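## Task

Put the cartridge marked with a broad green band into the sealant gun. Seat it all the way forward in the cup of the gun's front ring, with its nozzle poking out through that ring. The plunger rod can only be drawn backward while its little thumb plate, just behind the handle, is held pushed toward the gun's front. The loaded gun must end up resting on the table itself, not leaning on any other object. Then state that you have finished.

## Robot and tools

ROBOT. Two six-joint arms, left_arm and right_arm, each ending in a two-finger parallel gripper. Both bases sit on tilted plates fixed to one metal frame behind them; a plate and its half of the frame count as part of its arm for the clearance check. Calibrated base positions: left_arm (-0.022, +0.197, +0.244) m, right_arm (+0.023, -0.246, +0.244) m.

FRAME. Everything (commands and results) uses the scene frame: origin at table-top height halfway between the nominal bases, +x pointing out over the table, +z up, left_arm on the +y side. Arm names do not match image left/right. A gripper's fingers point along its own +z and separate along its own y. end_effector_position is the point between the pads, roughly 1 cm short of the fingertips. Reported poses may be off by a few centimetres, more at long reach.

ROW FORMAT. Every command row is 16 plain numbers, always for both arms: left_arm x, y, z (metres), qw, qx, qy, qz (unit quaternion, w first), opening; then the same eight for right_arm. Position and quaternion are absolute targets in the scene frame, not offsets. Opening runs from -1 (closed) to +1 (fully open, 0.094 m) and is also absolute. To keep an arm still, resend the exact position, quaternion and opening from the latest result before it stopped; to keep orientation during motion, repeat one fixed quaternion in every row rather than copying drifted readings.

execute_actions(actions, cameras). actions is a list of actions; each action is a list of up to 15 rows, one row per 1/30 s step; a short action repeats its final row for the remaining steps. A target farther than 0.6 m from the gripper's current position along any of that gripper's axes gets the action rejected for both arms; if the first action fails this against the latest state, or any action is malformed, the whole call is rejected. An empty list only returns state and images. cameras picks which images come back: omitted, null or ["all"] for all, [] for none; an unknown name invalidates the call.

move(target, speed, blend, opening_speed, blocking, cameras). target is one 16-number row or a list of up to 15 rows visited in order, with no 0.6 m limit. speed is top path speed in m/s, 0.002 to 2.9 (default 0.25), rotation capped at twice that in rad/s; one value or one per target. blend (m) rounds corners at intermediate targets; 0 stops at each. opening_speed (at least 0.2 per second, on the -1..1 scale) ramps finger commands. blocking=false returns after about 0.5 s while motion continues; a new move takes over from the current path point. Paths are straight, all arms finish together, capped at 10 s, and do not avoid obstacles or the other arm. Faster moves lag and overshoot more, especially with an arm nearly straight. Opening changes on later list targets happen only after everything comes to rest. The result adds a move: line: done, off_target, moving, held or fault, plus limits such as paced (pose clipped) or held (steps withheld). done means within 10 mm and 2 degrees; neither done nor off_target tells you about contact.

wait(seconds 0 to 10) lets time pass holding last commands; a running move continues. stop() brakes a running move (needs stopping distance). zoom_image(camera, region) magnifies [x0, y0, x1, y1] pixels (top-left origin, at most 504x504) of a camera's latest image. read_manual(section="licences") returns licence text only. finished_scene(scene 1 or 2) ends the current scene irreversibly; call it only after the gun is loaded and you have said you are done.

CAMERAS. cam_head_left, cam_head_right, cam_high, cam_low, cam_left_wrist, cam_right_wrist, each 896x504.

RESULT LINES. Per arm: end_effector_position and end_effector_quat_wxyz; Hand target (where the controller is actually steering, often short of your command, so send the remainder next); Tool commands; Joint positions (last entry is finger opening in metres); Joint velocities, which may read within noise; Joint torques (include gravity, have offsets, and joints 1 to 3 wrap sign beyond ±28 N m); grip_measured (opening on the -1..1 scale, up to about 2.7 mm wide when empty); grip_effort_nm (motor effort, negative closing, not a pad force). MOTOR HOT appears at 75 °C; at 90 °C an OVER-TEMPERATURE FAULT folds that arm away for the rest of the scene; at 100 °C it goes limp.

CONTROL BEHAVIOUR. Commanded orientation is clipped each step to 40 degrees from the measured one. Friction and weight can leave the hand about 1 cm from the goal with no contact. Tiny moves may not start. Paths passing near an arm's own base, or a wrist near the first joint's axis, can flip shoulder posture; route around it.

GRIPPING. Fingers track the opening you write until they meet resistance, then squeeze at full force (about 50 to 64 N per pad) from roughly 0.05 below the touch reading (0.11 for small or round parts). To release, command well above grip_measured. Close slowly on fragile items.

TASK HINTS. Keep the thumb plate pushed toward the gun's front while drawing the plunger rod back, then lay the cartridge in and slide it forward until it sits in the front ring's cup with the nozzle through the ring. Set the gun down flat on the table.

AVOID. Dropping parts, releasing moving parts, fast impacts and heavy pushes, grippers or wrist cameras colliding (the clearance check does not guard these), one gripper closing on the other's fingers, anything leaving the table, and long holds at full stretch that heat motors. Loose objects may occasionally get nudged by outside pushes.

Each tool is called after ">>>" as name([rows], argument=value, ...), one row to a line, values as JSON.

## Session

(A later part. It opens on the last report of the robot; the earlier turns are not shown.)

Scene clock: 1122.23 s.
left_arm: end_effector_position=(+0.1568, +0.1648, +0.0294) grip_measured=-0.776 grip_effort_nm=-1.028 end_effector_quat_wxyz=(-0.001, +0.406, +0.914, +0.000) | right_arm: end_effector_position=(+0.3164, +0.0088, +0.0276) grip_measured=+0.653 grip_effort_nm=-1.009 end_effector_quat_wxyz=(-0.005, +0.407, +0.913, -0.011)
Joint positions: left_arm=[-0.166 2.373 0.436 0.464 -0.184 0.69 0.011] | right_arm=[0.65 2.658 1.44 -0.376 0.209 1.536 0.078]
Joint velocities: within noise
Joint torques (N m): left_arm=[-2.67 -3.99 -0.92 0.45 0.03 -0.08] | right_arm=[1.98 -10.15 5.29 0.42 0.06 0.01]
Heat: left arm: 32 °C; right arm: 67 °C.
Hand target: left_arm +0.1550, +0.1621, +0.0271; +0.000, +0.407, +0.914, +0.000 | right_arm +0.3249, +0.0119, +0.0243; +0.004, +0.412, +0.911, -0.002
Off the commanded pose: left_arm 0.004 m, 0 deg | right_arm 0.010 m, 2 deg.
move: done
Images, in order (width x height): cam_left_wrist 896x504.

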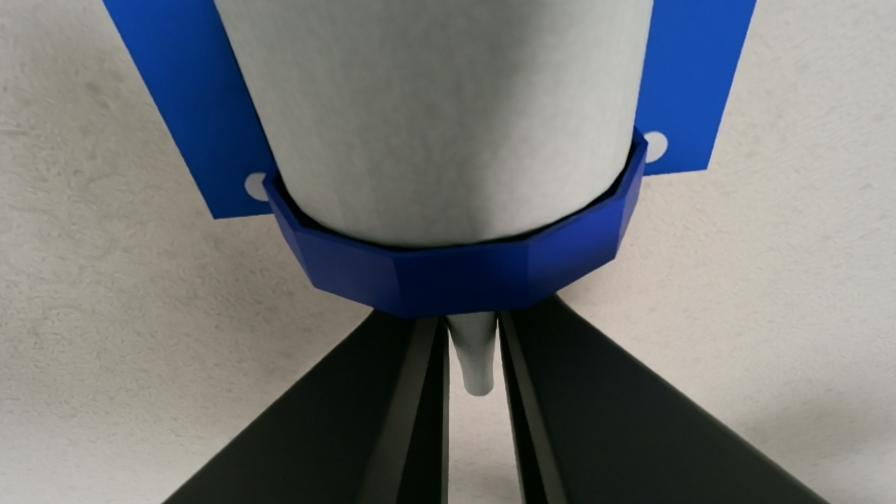

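>>> move(target=[0.1430,0.1750,0.027,0,0.4067,0.9135,0,-0.95,0.3250,0.0120,0.024,0.0035,0.4124,0.9110,-0.0016,0.57], speed=0.04, cameras=["cam_left_wrist","cam_right_wrist"])

Scene clock: 1125.63 s.
left_arm: end_effector_position=(+0.1535, +0.1707, +0.0290) grip_measured=-0.776 grip_effort_nm=-1.028 end_effector_quat_wxyz=(+0.011, +0.406, +0.914, -0.001) | right_arm: end_effector_position=(+0.3161, +0.0090, +0.0276) grip_measured=+0.653 grip_effort_nm=-1.004 end_effector_quat_wxyz=(-0.006, +0.407, +0.913, -0.011)
Joint positions: left_arm=[-0.129 2.384 0.398 0.543 -0.172 0.731 0.011] | right_arm=[0.65 2.658 1.44 -0.376 0.208 1.535 0.078]
Joint velocities: within noise
Joint torques (N m): left_arm=[-0.42 -3.69 -2.99 0.46 -0.04 0.13] | right_arm=[1.99 -10.19 5.29 0.44 0.1 0]
Heat: left arm: 31 °C; right arm: 67 °C.
Hand target: left_arm +0.1431, +0.1748, +0.0273; +0.000, +0.407, +0.914, +0.000 | right_arm +0.3249, +0.0119, +0.0243; +0.004, +0.412, +0.911, -0.002
Off the commanded pose: left_arm 0.012 m, 1 deg | right_arm 0.010 m, 2 deg.
move: off_target (left_arm)
Images, in order (width x height): cam_left_wrist 896x504, cam_right_wrist 896x504.

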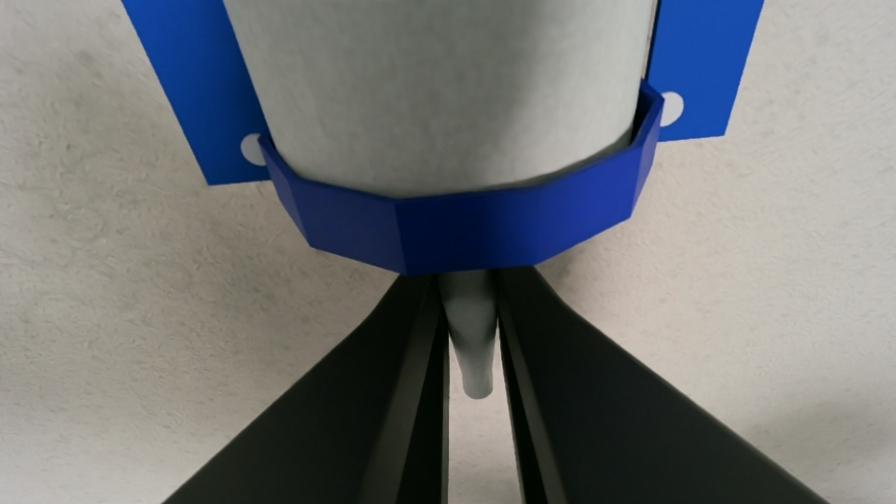

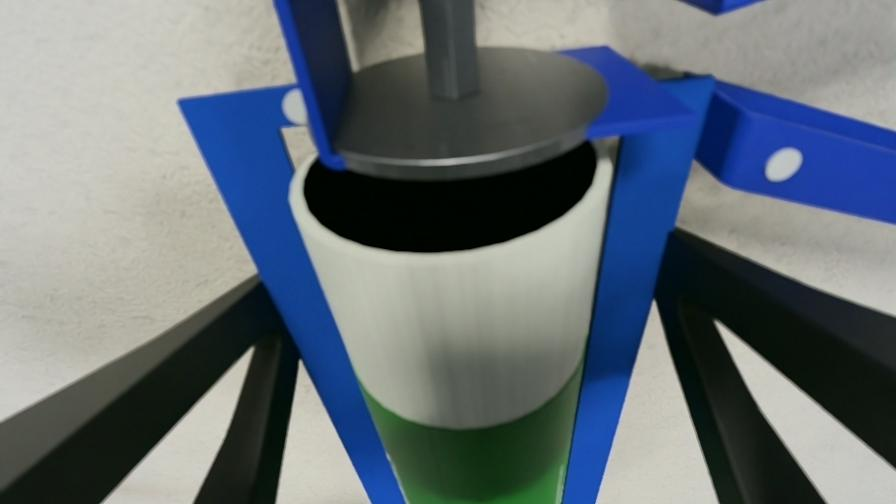

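>>> move(target=[0.1350,0.1820,0.027,0,0.4067,0.9135,0,-0.95,0.3250,0.0120,0.024,0.0035,0.4124,0.9110,-0.0016,0.57], speed=0.04, cameras=["cam_left_wrist","cam_right_wrist"])

Scene clock: 1129.30 s.
left_arm: end_effector_position=(+0.1524, +0.1727, +0.0289) grip_measured=-0.777 grip_effort_nm=-1.028 end_effector_quat_wxyz=(+0.025, +0.406, +0.914, -0.007) | right_arm: end_effector_position=(+0.3152, +0.0103, +0.0276) grip_measured=+0.653 grip_effort_nm=-1.004 end_effector_quat_wxyz=(-0.009, +0.407, +0.913, -0.009)
Joint positions: left_arm=[-0.097 2.394 0.371 0.608 -0.146 0.767 0.01] | right_arm=[0.65 2.658 1.44 -0.375 0.199 1.535 0.078]
Joint velocities: within noise
Joint torques (N m): left_arm=[-0.05 -3.69 -3.77 0.35 -0.25 0.11] | right_arm=[2.1 -10.17 5.24 0.42 0.17 0.02]
Heat: left arm: 31 °C; right arm: 67 °C.
Hand target: left_arm +0.1350, +0.1814, +0.0277; +0.000, +0.407, +0.913, +0.000 | right_arm +0.3248, +0.0119, +0.0244; +0.003, +0.412, +0.911, -0.002
Off the commanded pose: left_arm 0.020 m, 3 deg | right_arm 0.011 m, 2 deg.
move: off_target (left_arm, right_arm)
Images, in order (width x height): cam_left_wrist 896x504, cam_right_wrist 896x504.

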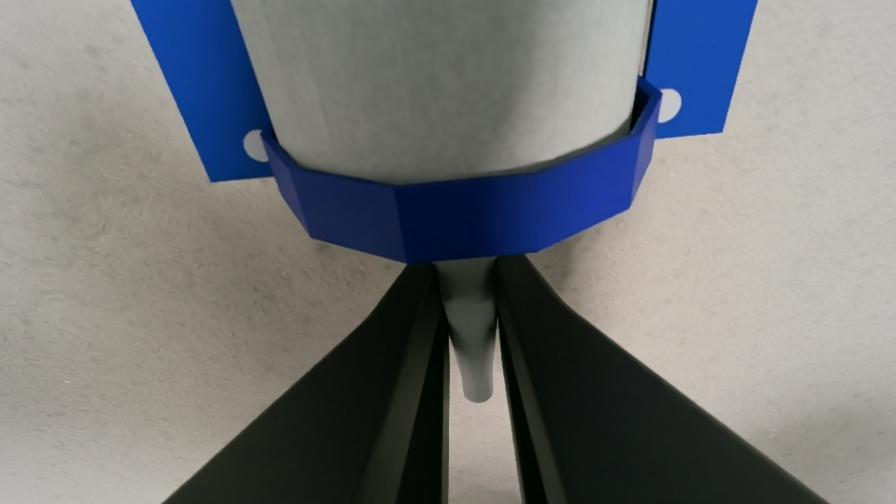

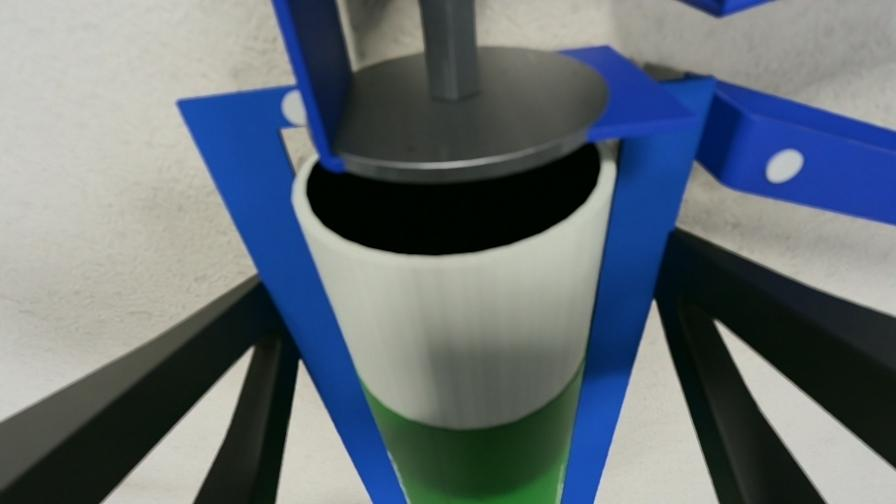

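>>> move([
  [0.1450,0.1770,0.027,0,0.4067,0.9135,0,-0.95,0.3190,0.0110,0.026,0.0035,0.4124,0.9110,-0.0016,0.57],
  [0.1450,0.1770,0.027,0,0.4067,0.9135,0,-0.95,0.3190,0.0110,0.026,0.0035,0.4124,0.9110,-0.0016,0.95],
  [0.1450,0.1770,0.027,0,0.4067,0.9135,0,-0.95,0.3220,0.0090,0.13,0.0035,0.4124,0.9110,-0.0016,0.95],
], speed=0.08, opening_speed=0.8, cameras=["cam_left_wrist","cam_right_wrist"])

Scene clock: 1137.57 s.
left_arm: end_effector_position=(+0.1532, +0.1735, +0.0277) grip_measured=-0.777 grip_effort_nm=-1.033 end_effector_quat_wxyz=(+0.019, +0.407, +0.913, -0.005) | right_arm: end_effector_position=(+0.3210, +0.0058, +0.1150) grip_measured=+0.947 grip_effort_nm=0.164 end_effector_quat_wxyz=(-0.007, +0.415, +0.910, -0.005)
Joint positions: left_arm=[-0.097 2.395 0.385 0.585 -0.153 0.768 0.01] | right_arm=[0.678 2.403 1.383 -0.571 0.199 1.58 0.091]
Joint velocities: within noise
Joint torques (N m): left_arm=[-1.94 -4.7 -1.48 0.05 -0.23 -0.14] | right_arm=[4.25 -14.11 4.53 -0.04 0.18 0.14]
Heat: left arm: 31 °C; right arm: 67 °C.
Hand target: left_arm +0.1451, +0.1770, +0.0272; +0.001, +0.407, +0.913, +0.000 | right_arm +0.3220, +0.0091, +0.1295; +0.003, +0.412, +0.911, -0.001
Off the commanded pose: left_arm 0.009 m, 2 deg | right_arm 0.015 m, 1 deg.
move: off_target (right_arm)
Images, in order (width x height): cam_left_wrist 896x504, cam_right_wrist 896x504.

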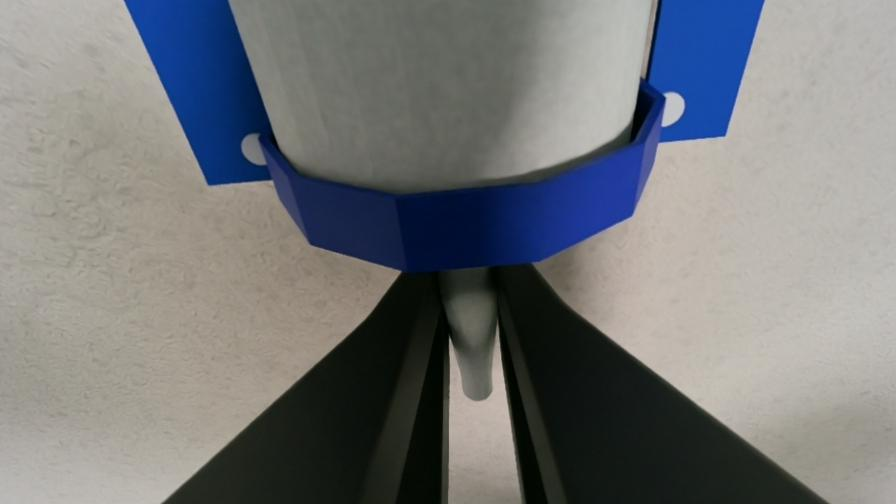

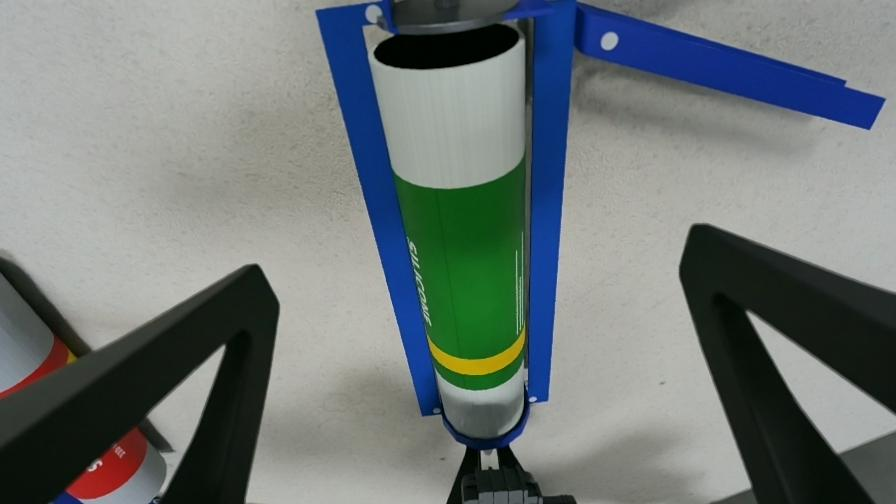

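>>> move([
  [0.1330,0.1860,0.027,0,0.4067,0.9135,0,-0.95,0.27,-0.12,0.20,0,0.4540,0.8910,0,0.9],
], speed=0.1, cameras=["cam_left_wrist"])

Scene clock: 1142.73 s.
left_arm: end_effector_position=(+0.1485, +0.1798, +0.0290) grip_measured=-0.777 grip_effort_nm=-1.028 end_effector_quat_wxyz=(+0.020, +0.406, +0.914, -0.003) | right_arm: end_effector_position=(+0.2709, -0.1143, +0.1947) grip_measured=+0.903 grip_effort_nm=-0.129 end_effector_quat_wxyz=(-0.003, +0.452, +0.892, +0.003)
Joint positions: left_arm=[-0.068 2.395 0.359 0.619 -0.153 0.795 0.01] | right_arm=[0.536 1.814 0.859 -0.587 0.199 1.514 0.089]
Joint velocities: within noise
Joint torques (N m): left_arm=[-0.29 -3.44 -3.63 0.39 -0.16 0.11] | right_arm=[1.11 -9.14 4.36 0.02 0.09 -0.05]
Heat: left arm: 30 °C; right arm: 67 °C.
Hand target: left_arm +0.1332, +0.1856, +0.0276; +0.000, +0.407, +0.914, +0.000 | right_arm +0.2700, -0.1199, +0.1997; +0.000, +0.454, +0.891, +0.000
Off the commanded pose: left_arm 0.017 m, 2 deg | right_arm 0.008 m, 1 deg.
move: off_target (left_arm)
Images, in order (width x height): cam_left_wrist 896x504.

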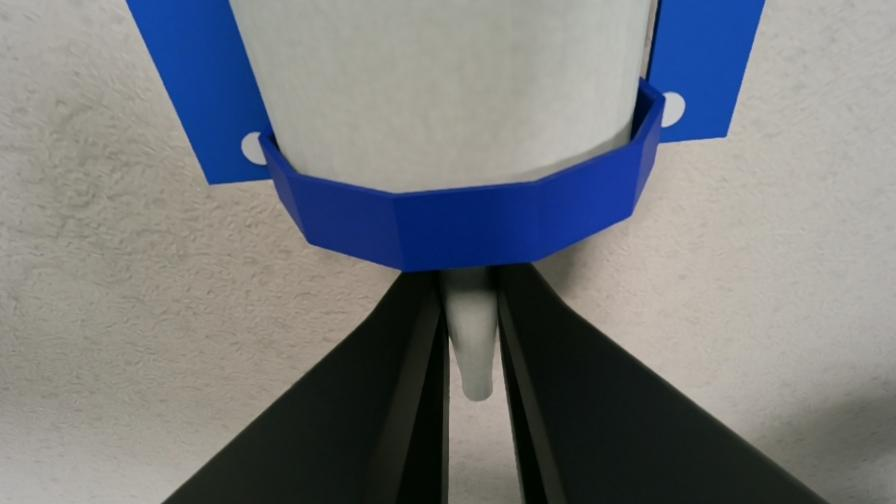

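>>> move([
  [0.1465,0.1805,0.024,0,0.4067,0.9135,0,-0.95,0.27,-0.12,0.20,0,0.4540,0.8910,0,0.9],
  [0.1465,0.1805,0.024,0,0.4067,0.9135,0,0.0,0.27,-0.12,0.20,0,0.4540,0.8910,0,0.9],
  [0.1450,0.1840,0.11,0,0.4067,0.9135,0,0.0,0.27,-0.12,0.20,0,0.4540,0.8910,0,0.9],
], speed=0.1, opening_speed=0.8, cameras=["cam_left_wrist"])

Scene clock: 1149.27 s.
left_arm: end_effector_position=(+0.1398, +0.1857, +0.1054) grip_measured=-0.003 grip_effort_nm=0.144 end_effector_quat_wxyz=(-0.007, +0.407, +0.913, -0.003) | right_arm: end_effector_position=(+0.2707, -0.1144, +0.1947) grip_measured=+0.903 grip_effort_nm=-0.129 end_effector_quat_wxyz=(-0.003, +0.452, +0.892, +0.003)
Joint positions: left_arm=[-0.138 1.848 0.283 0.083 -0.178 0.719 0.047] | right_arm=[0.536 1.814 0.859 -0.588 0.199 1.513 0.089]
Joint velocities: within noise
Joint torques (N m): left_arm=[-2.17 -5.9 1.73 0.07 -0.06 -0.11] | right_arm=[1.09 -9.1 4.31 0.01 0.07 0.01]
Heat: left arm: 30 °C; right arm: 65 °C.
Hand target: left_arm +0.1449, +0.1839, +0.1096; +0.000, +0.407, +0.914, +0.000 | right_arm +0.2700, -0.1199, +0.1997; +0.000, +0.454, +0.891, +0.000
Off the commanded pose: left_arm 0.007 m, 1 deg | right_arm 0.008 m, 1 deg.
move: done
Images, in order (width x height): cam_left_wrist 896x504.

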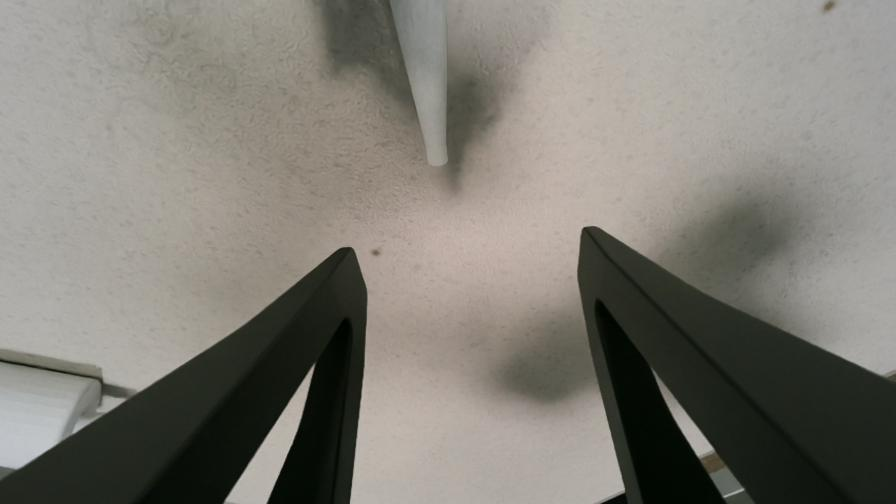

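>>> move([
  [0.23,0.12,0.24,0.342,0,0.9397,0,0.3,0.25,-0.25,0.25,0,0.1736,0.9848,0,0.9],
], speed=0.2, cameras=["cam_left_wrist","cam_high","cam_head_right"])

>>> zoom_image(camera="cam_left_wrist", region=[350, 50, 850, 350])

Scene clock: 1155.17 s.
left_arm: end_effector_position=(+0.2169, +0.1280, +0.2260) grip_measured=+0.297 grip_effort_nm=0.149 end_effector_quat_wxyz=(+0.318, +0.014, +0.948, +0.013) | right_arm: end_effector_position=(+0.2528, -0.2484, +0.2467) grip_measured=+0.903 grip_effort_nm=-0.129 end_effector_quat_wxyz=(+0.000, +0.171, +0.985, -0.004)
Joint positions: left_arm=[-0.692 1.251 0.195 0.059 -0.58 -0.42 0.061] | right_arm=[0.098 1.367 0.724 -0.818 0.183 0.474 0.089]
Joint velocities: within noise
Joint torques (N m): left_arm=[-1.85 -2.32 8.27 1.24 -0.23 -0.12] | right_arm=[0.09 -6.19 5.31 0.03 -0.05 -0.05]
Heat: left arm: 30 °C; right arm: 64 °C.
Hand target: left_arm +0.2296, +0.1202, +0.2401; +0.342, +0.000, +0.940, +0.000 | right_arm +0.2500, -0.2500, +0.2498; +0.000, +0.174, +0.985, +0.000
Off the commanded pose: left_arm 0.021 m, 4 deg | right_arm 0.005 m, 1 deg.
move: off_target (left_arm)
Images, in order (width x height): cam_head_right 896x504, cam_high 896x504, cam_left_wrist 896x504.

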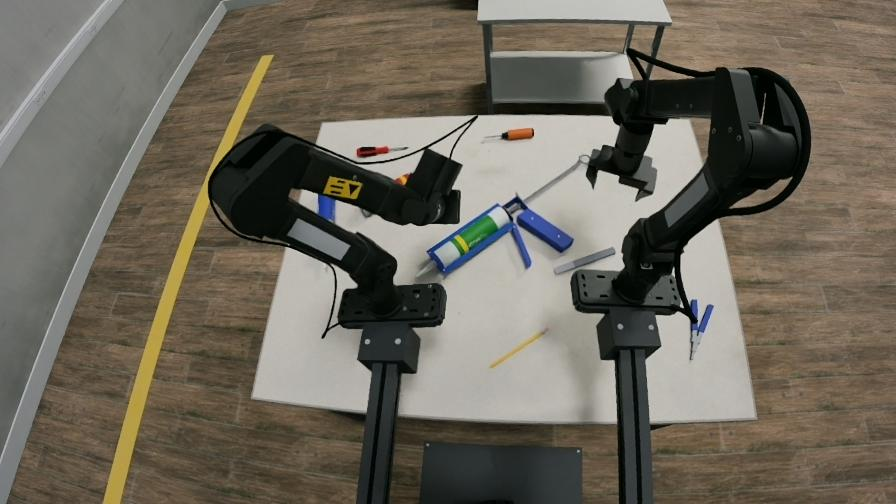

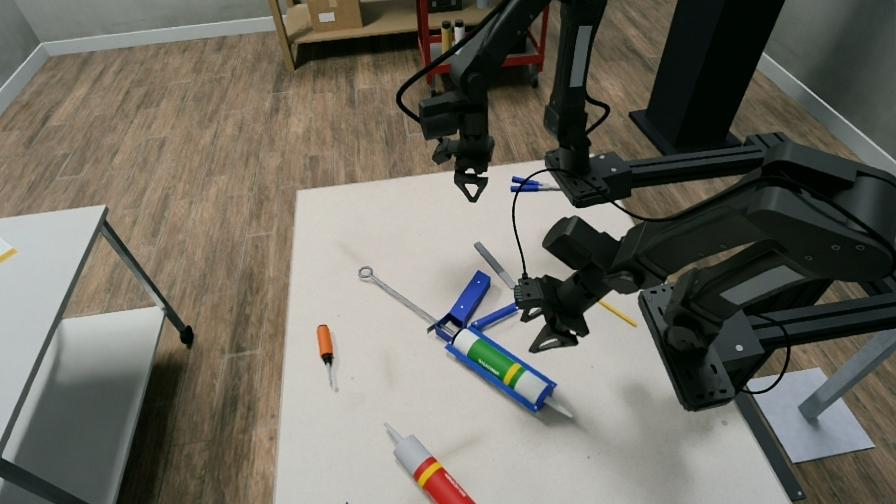

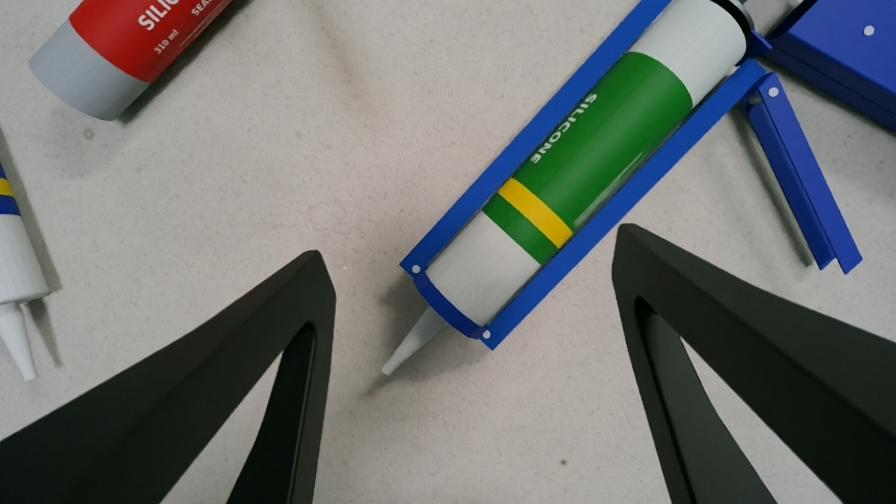

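Scaled by 1.008 from the camera's 896x504 image, which has a finer 1280x720 frame.

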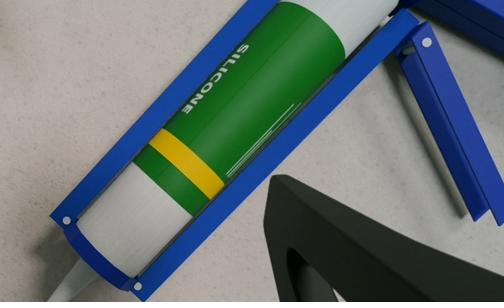

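>>> zoom_image(camera="cam_head_right", region=[400, 140, 640, 300])

>>> zoom_image(camera="cam_high", region=[340, 230, 600, 430])

>>> wait(seconds=0.1, cameras=["cam_low"])

>>> zoom_image(camera="cam_low", region=[450, 220, 650, 310])

Scaled by 2.100 from the camera's 896x504 image, which has a finer 1280x720 frame.

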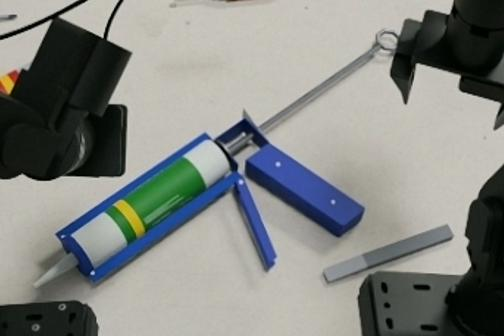

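Scaled by 1.938 from the camera's 896x504 image, which has a finer 1280x720 frame.

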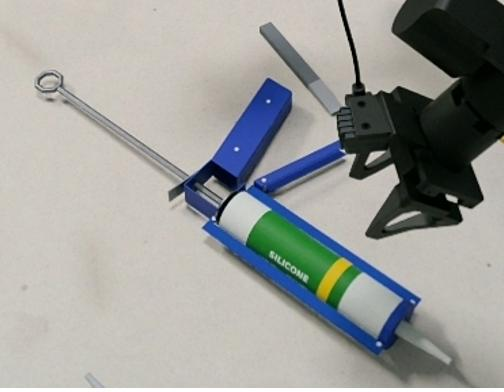

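Scene clock: 1158.20 s.
left_arm: end_effector_position=(+0.2169, +0.1281, +0.2260) grip_measured=+0.297 grip_effort_nm=0.149 end_effector_quat_wxyz=(+0.318, +0.013, +0.948, +0.013) | right_arm: end_effector_position=(+0.2525, -0.2484, +0.2467) grip_measured=+0.903 grip_effort_nm=-0.129 end_effector_quat_wxyz=(-0.001, +0.171, +0.985, -0.004)
Joint positions: left_arm=[-0.692 1.251 0.195 0.059 -0.581 -0.421 0.061] | right_arm=[0.098 1.367 0.724 -0.819 0.182 0.474 0.089]
Joint velocities: within noise
Joint torques (N m): left_arm=[-1.73 -2.36 8.36 1.22 -0.25 -0.09] | right_arm=[0.13 -6.26 5.38 0.07 -0.06 -0.01]
Heat: left arm: 30 °C; right arm: 63 °C.
Hand target: left_arm +0.2296, +0.1201, +0.2401; +0.342, +0.000, +0.940, -0.001 | right_arm +0.2499, -0.2500, +0.2498; +0.000, +0.174, +0.985, +0.000
Tool commands: left_gripper/opening=+0.3 right_gripper/opening=+0.9
Off the commanded pose: left_arm 0.021 m, 4 deg | right_arm 0.004 m, 1 deg.
wait: 0.10 s; at rest from the start
Images, in order (width x height): cam_low 896x504.

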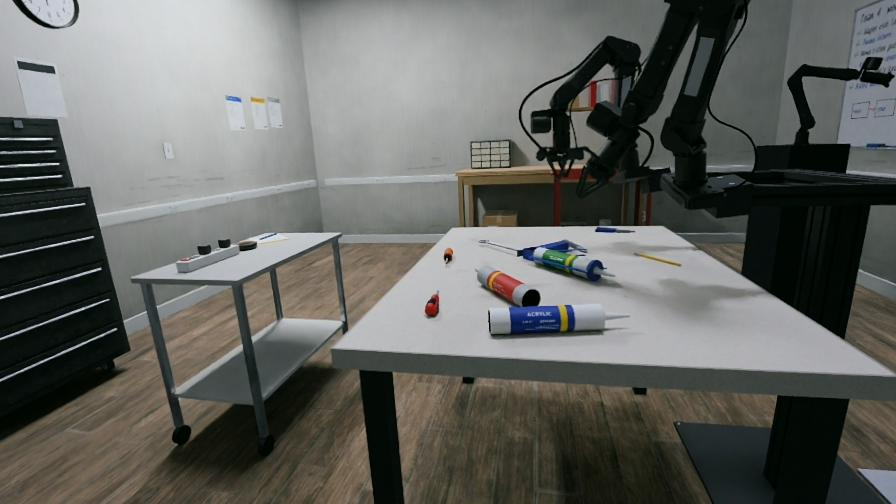

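Scaled by 2.520 from the camera's 896x504 image, which has a finer 1280x720 frame.

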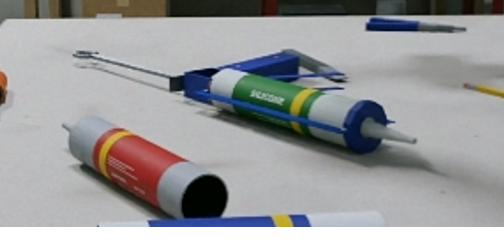

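>>> finished_scene(scene=2)

The scene is finished: the task was done.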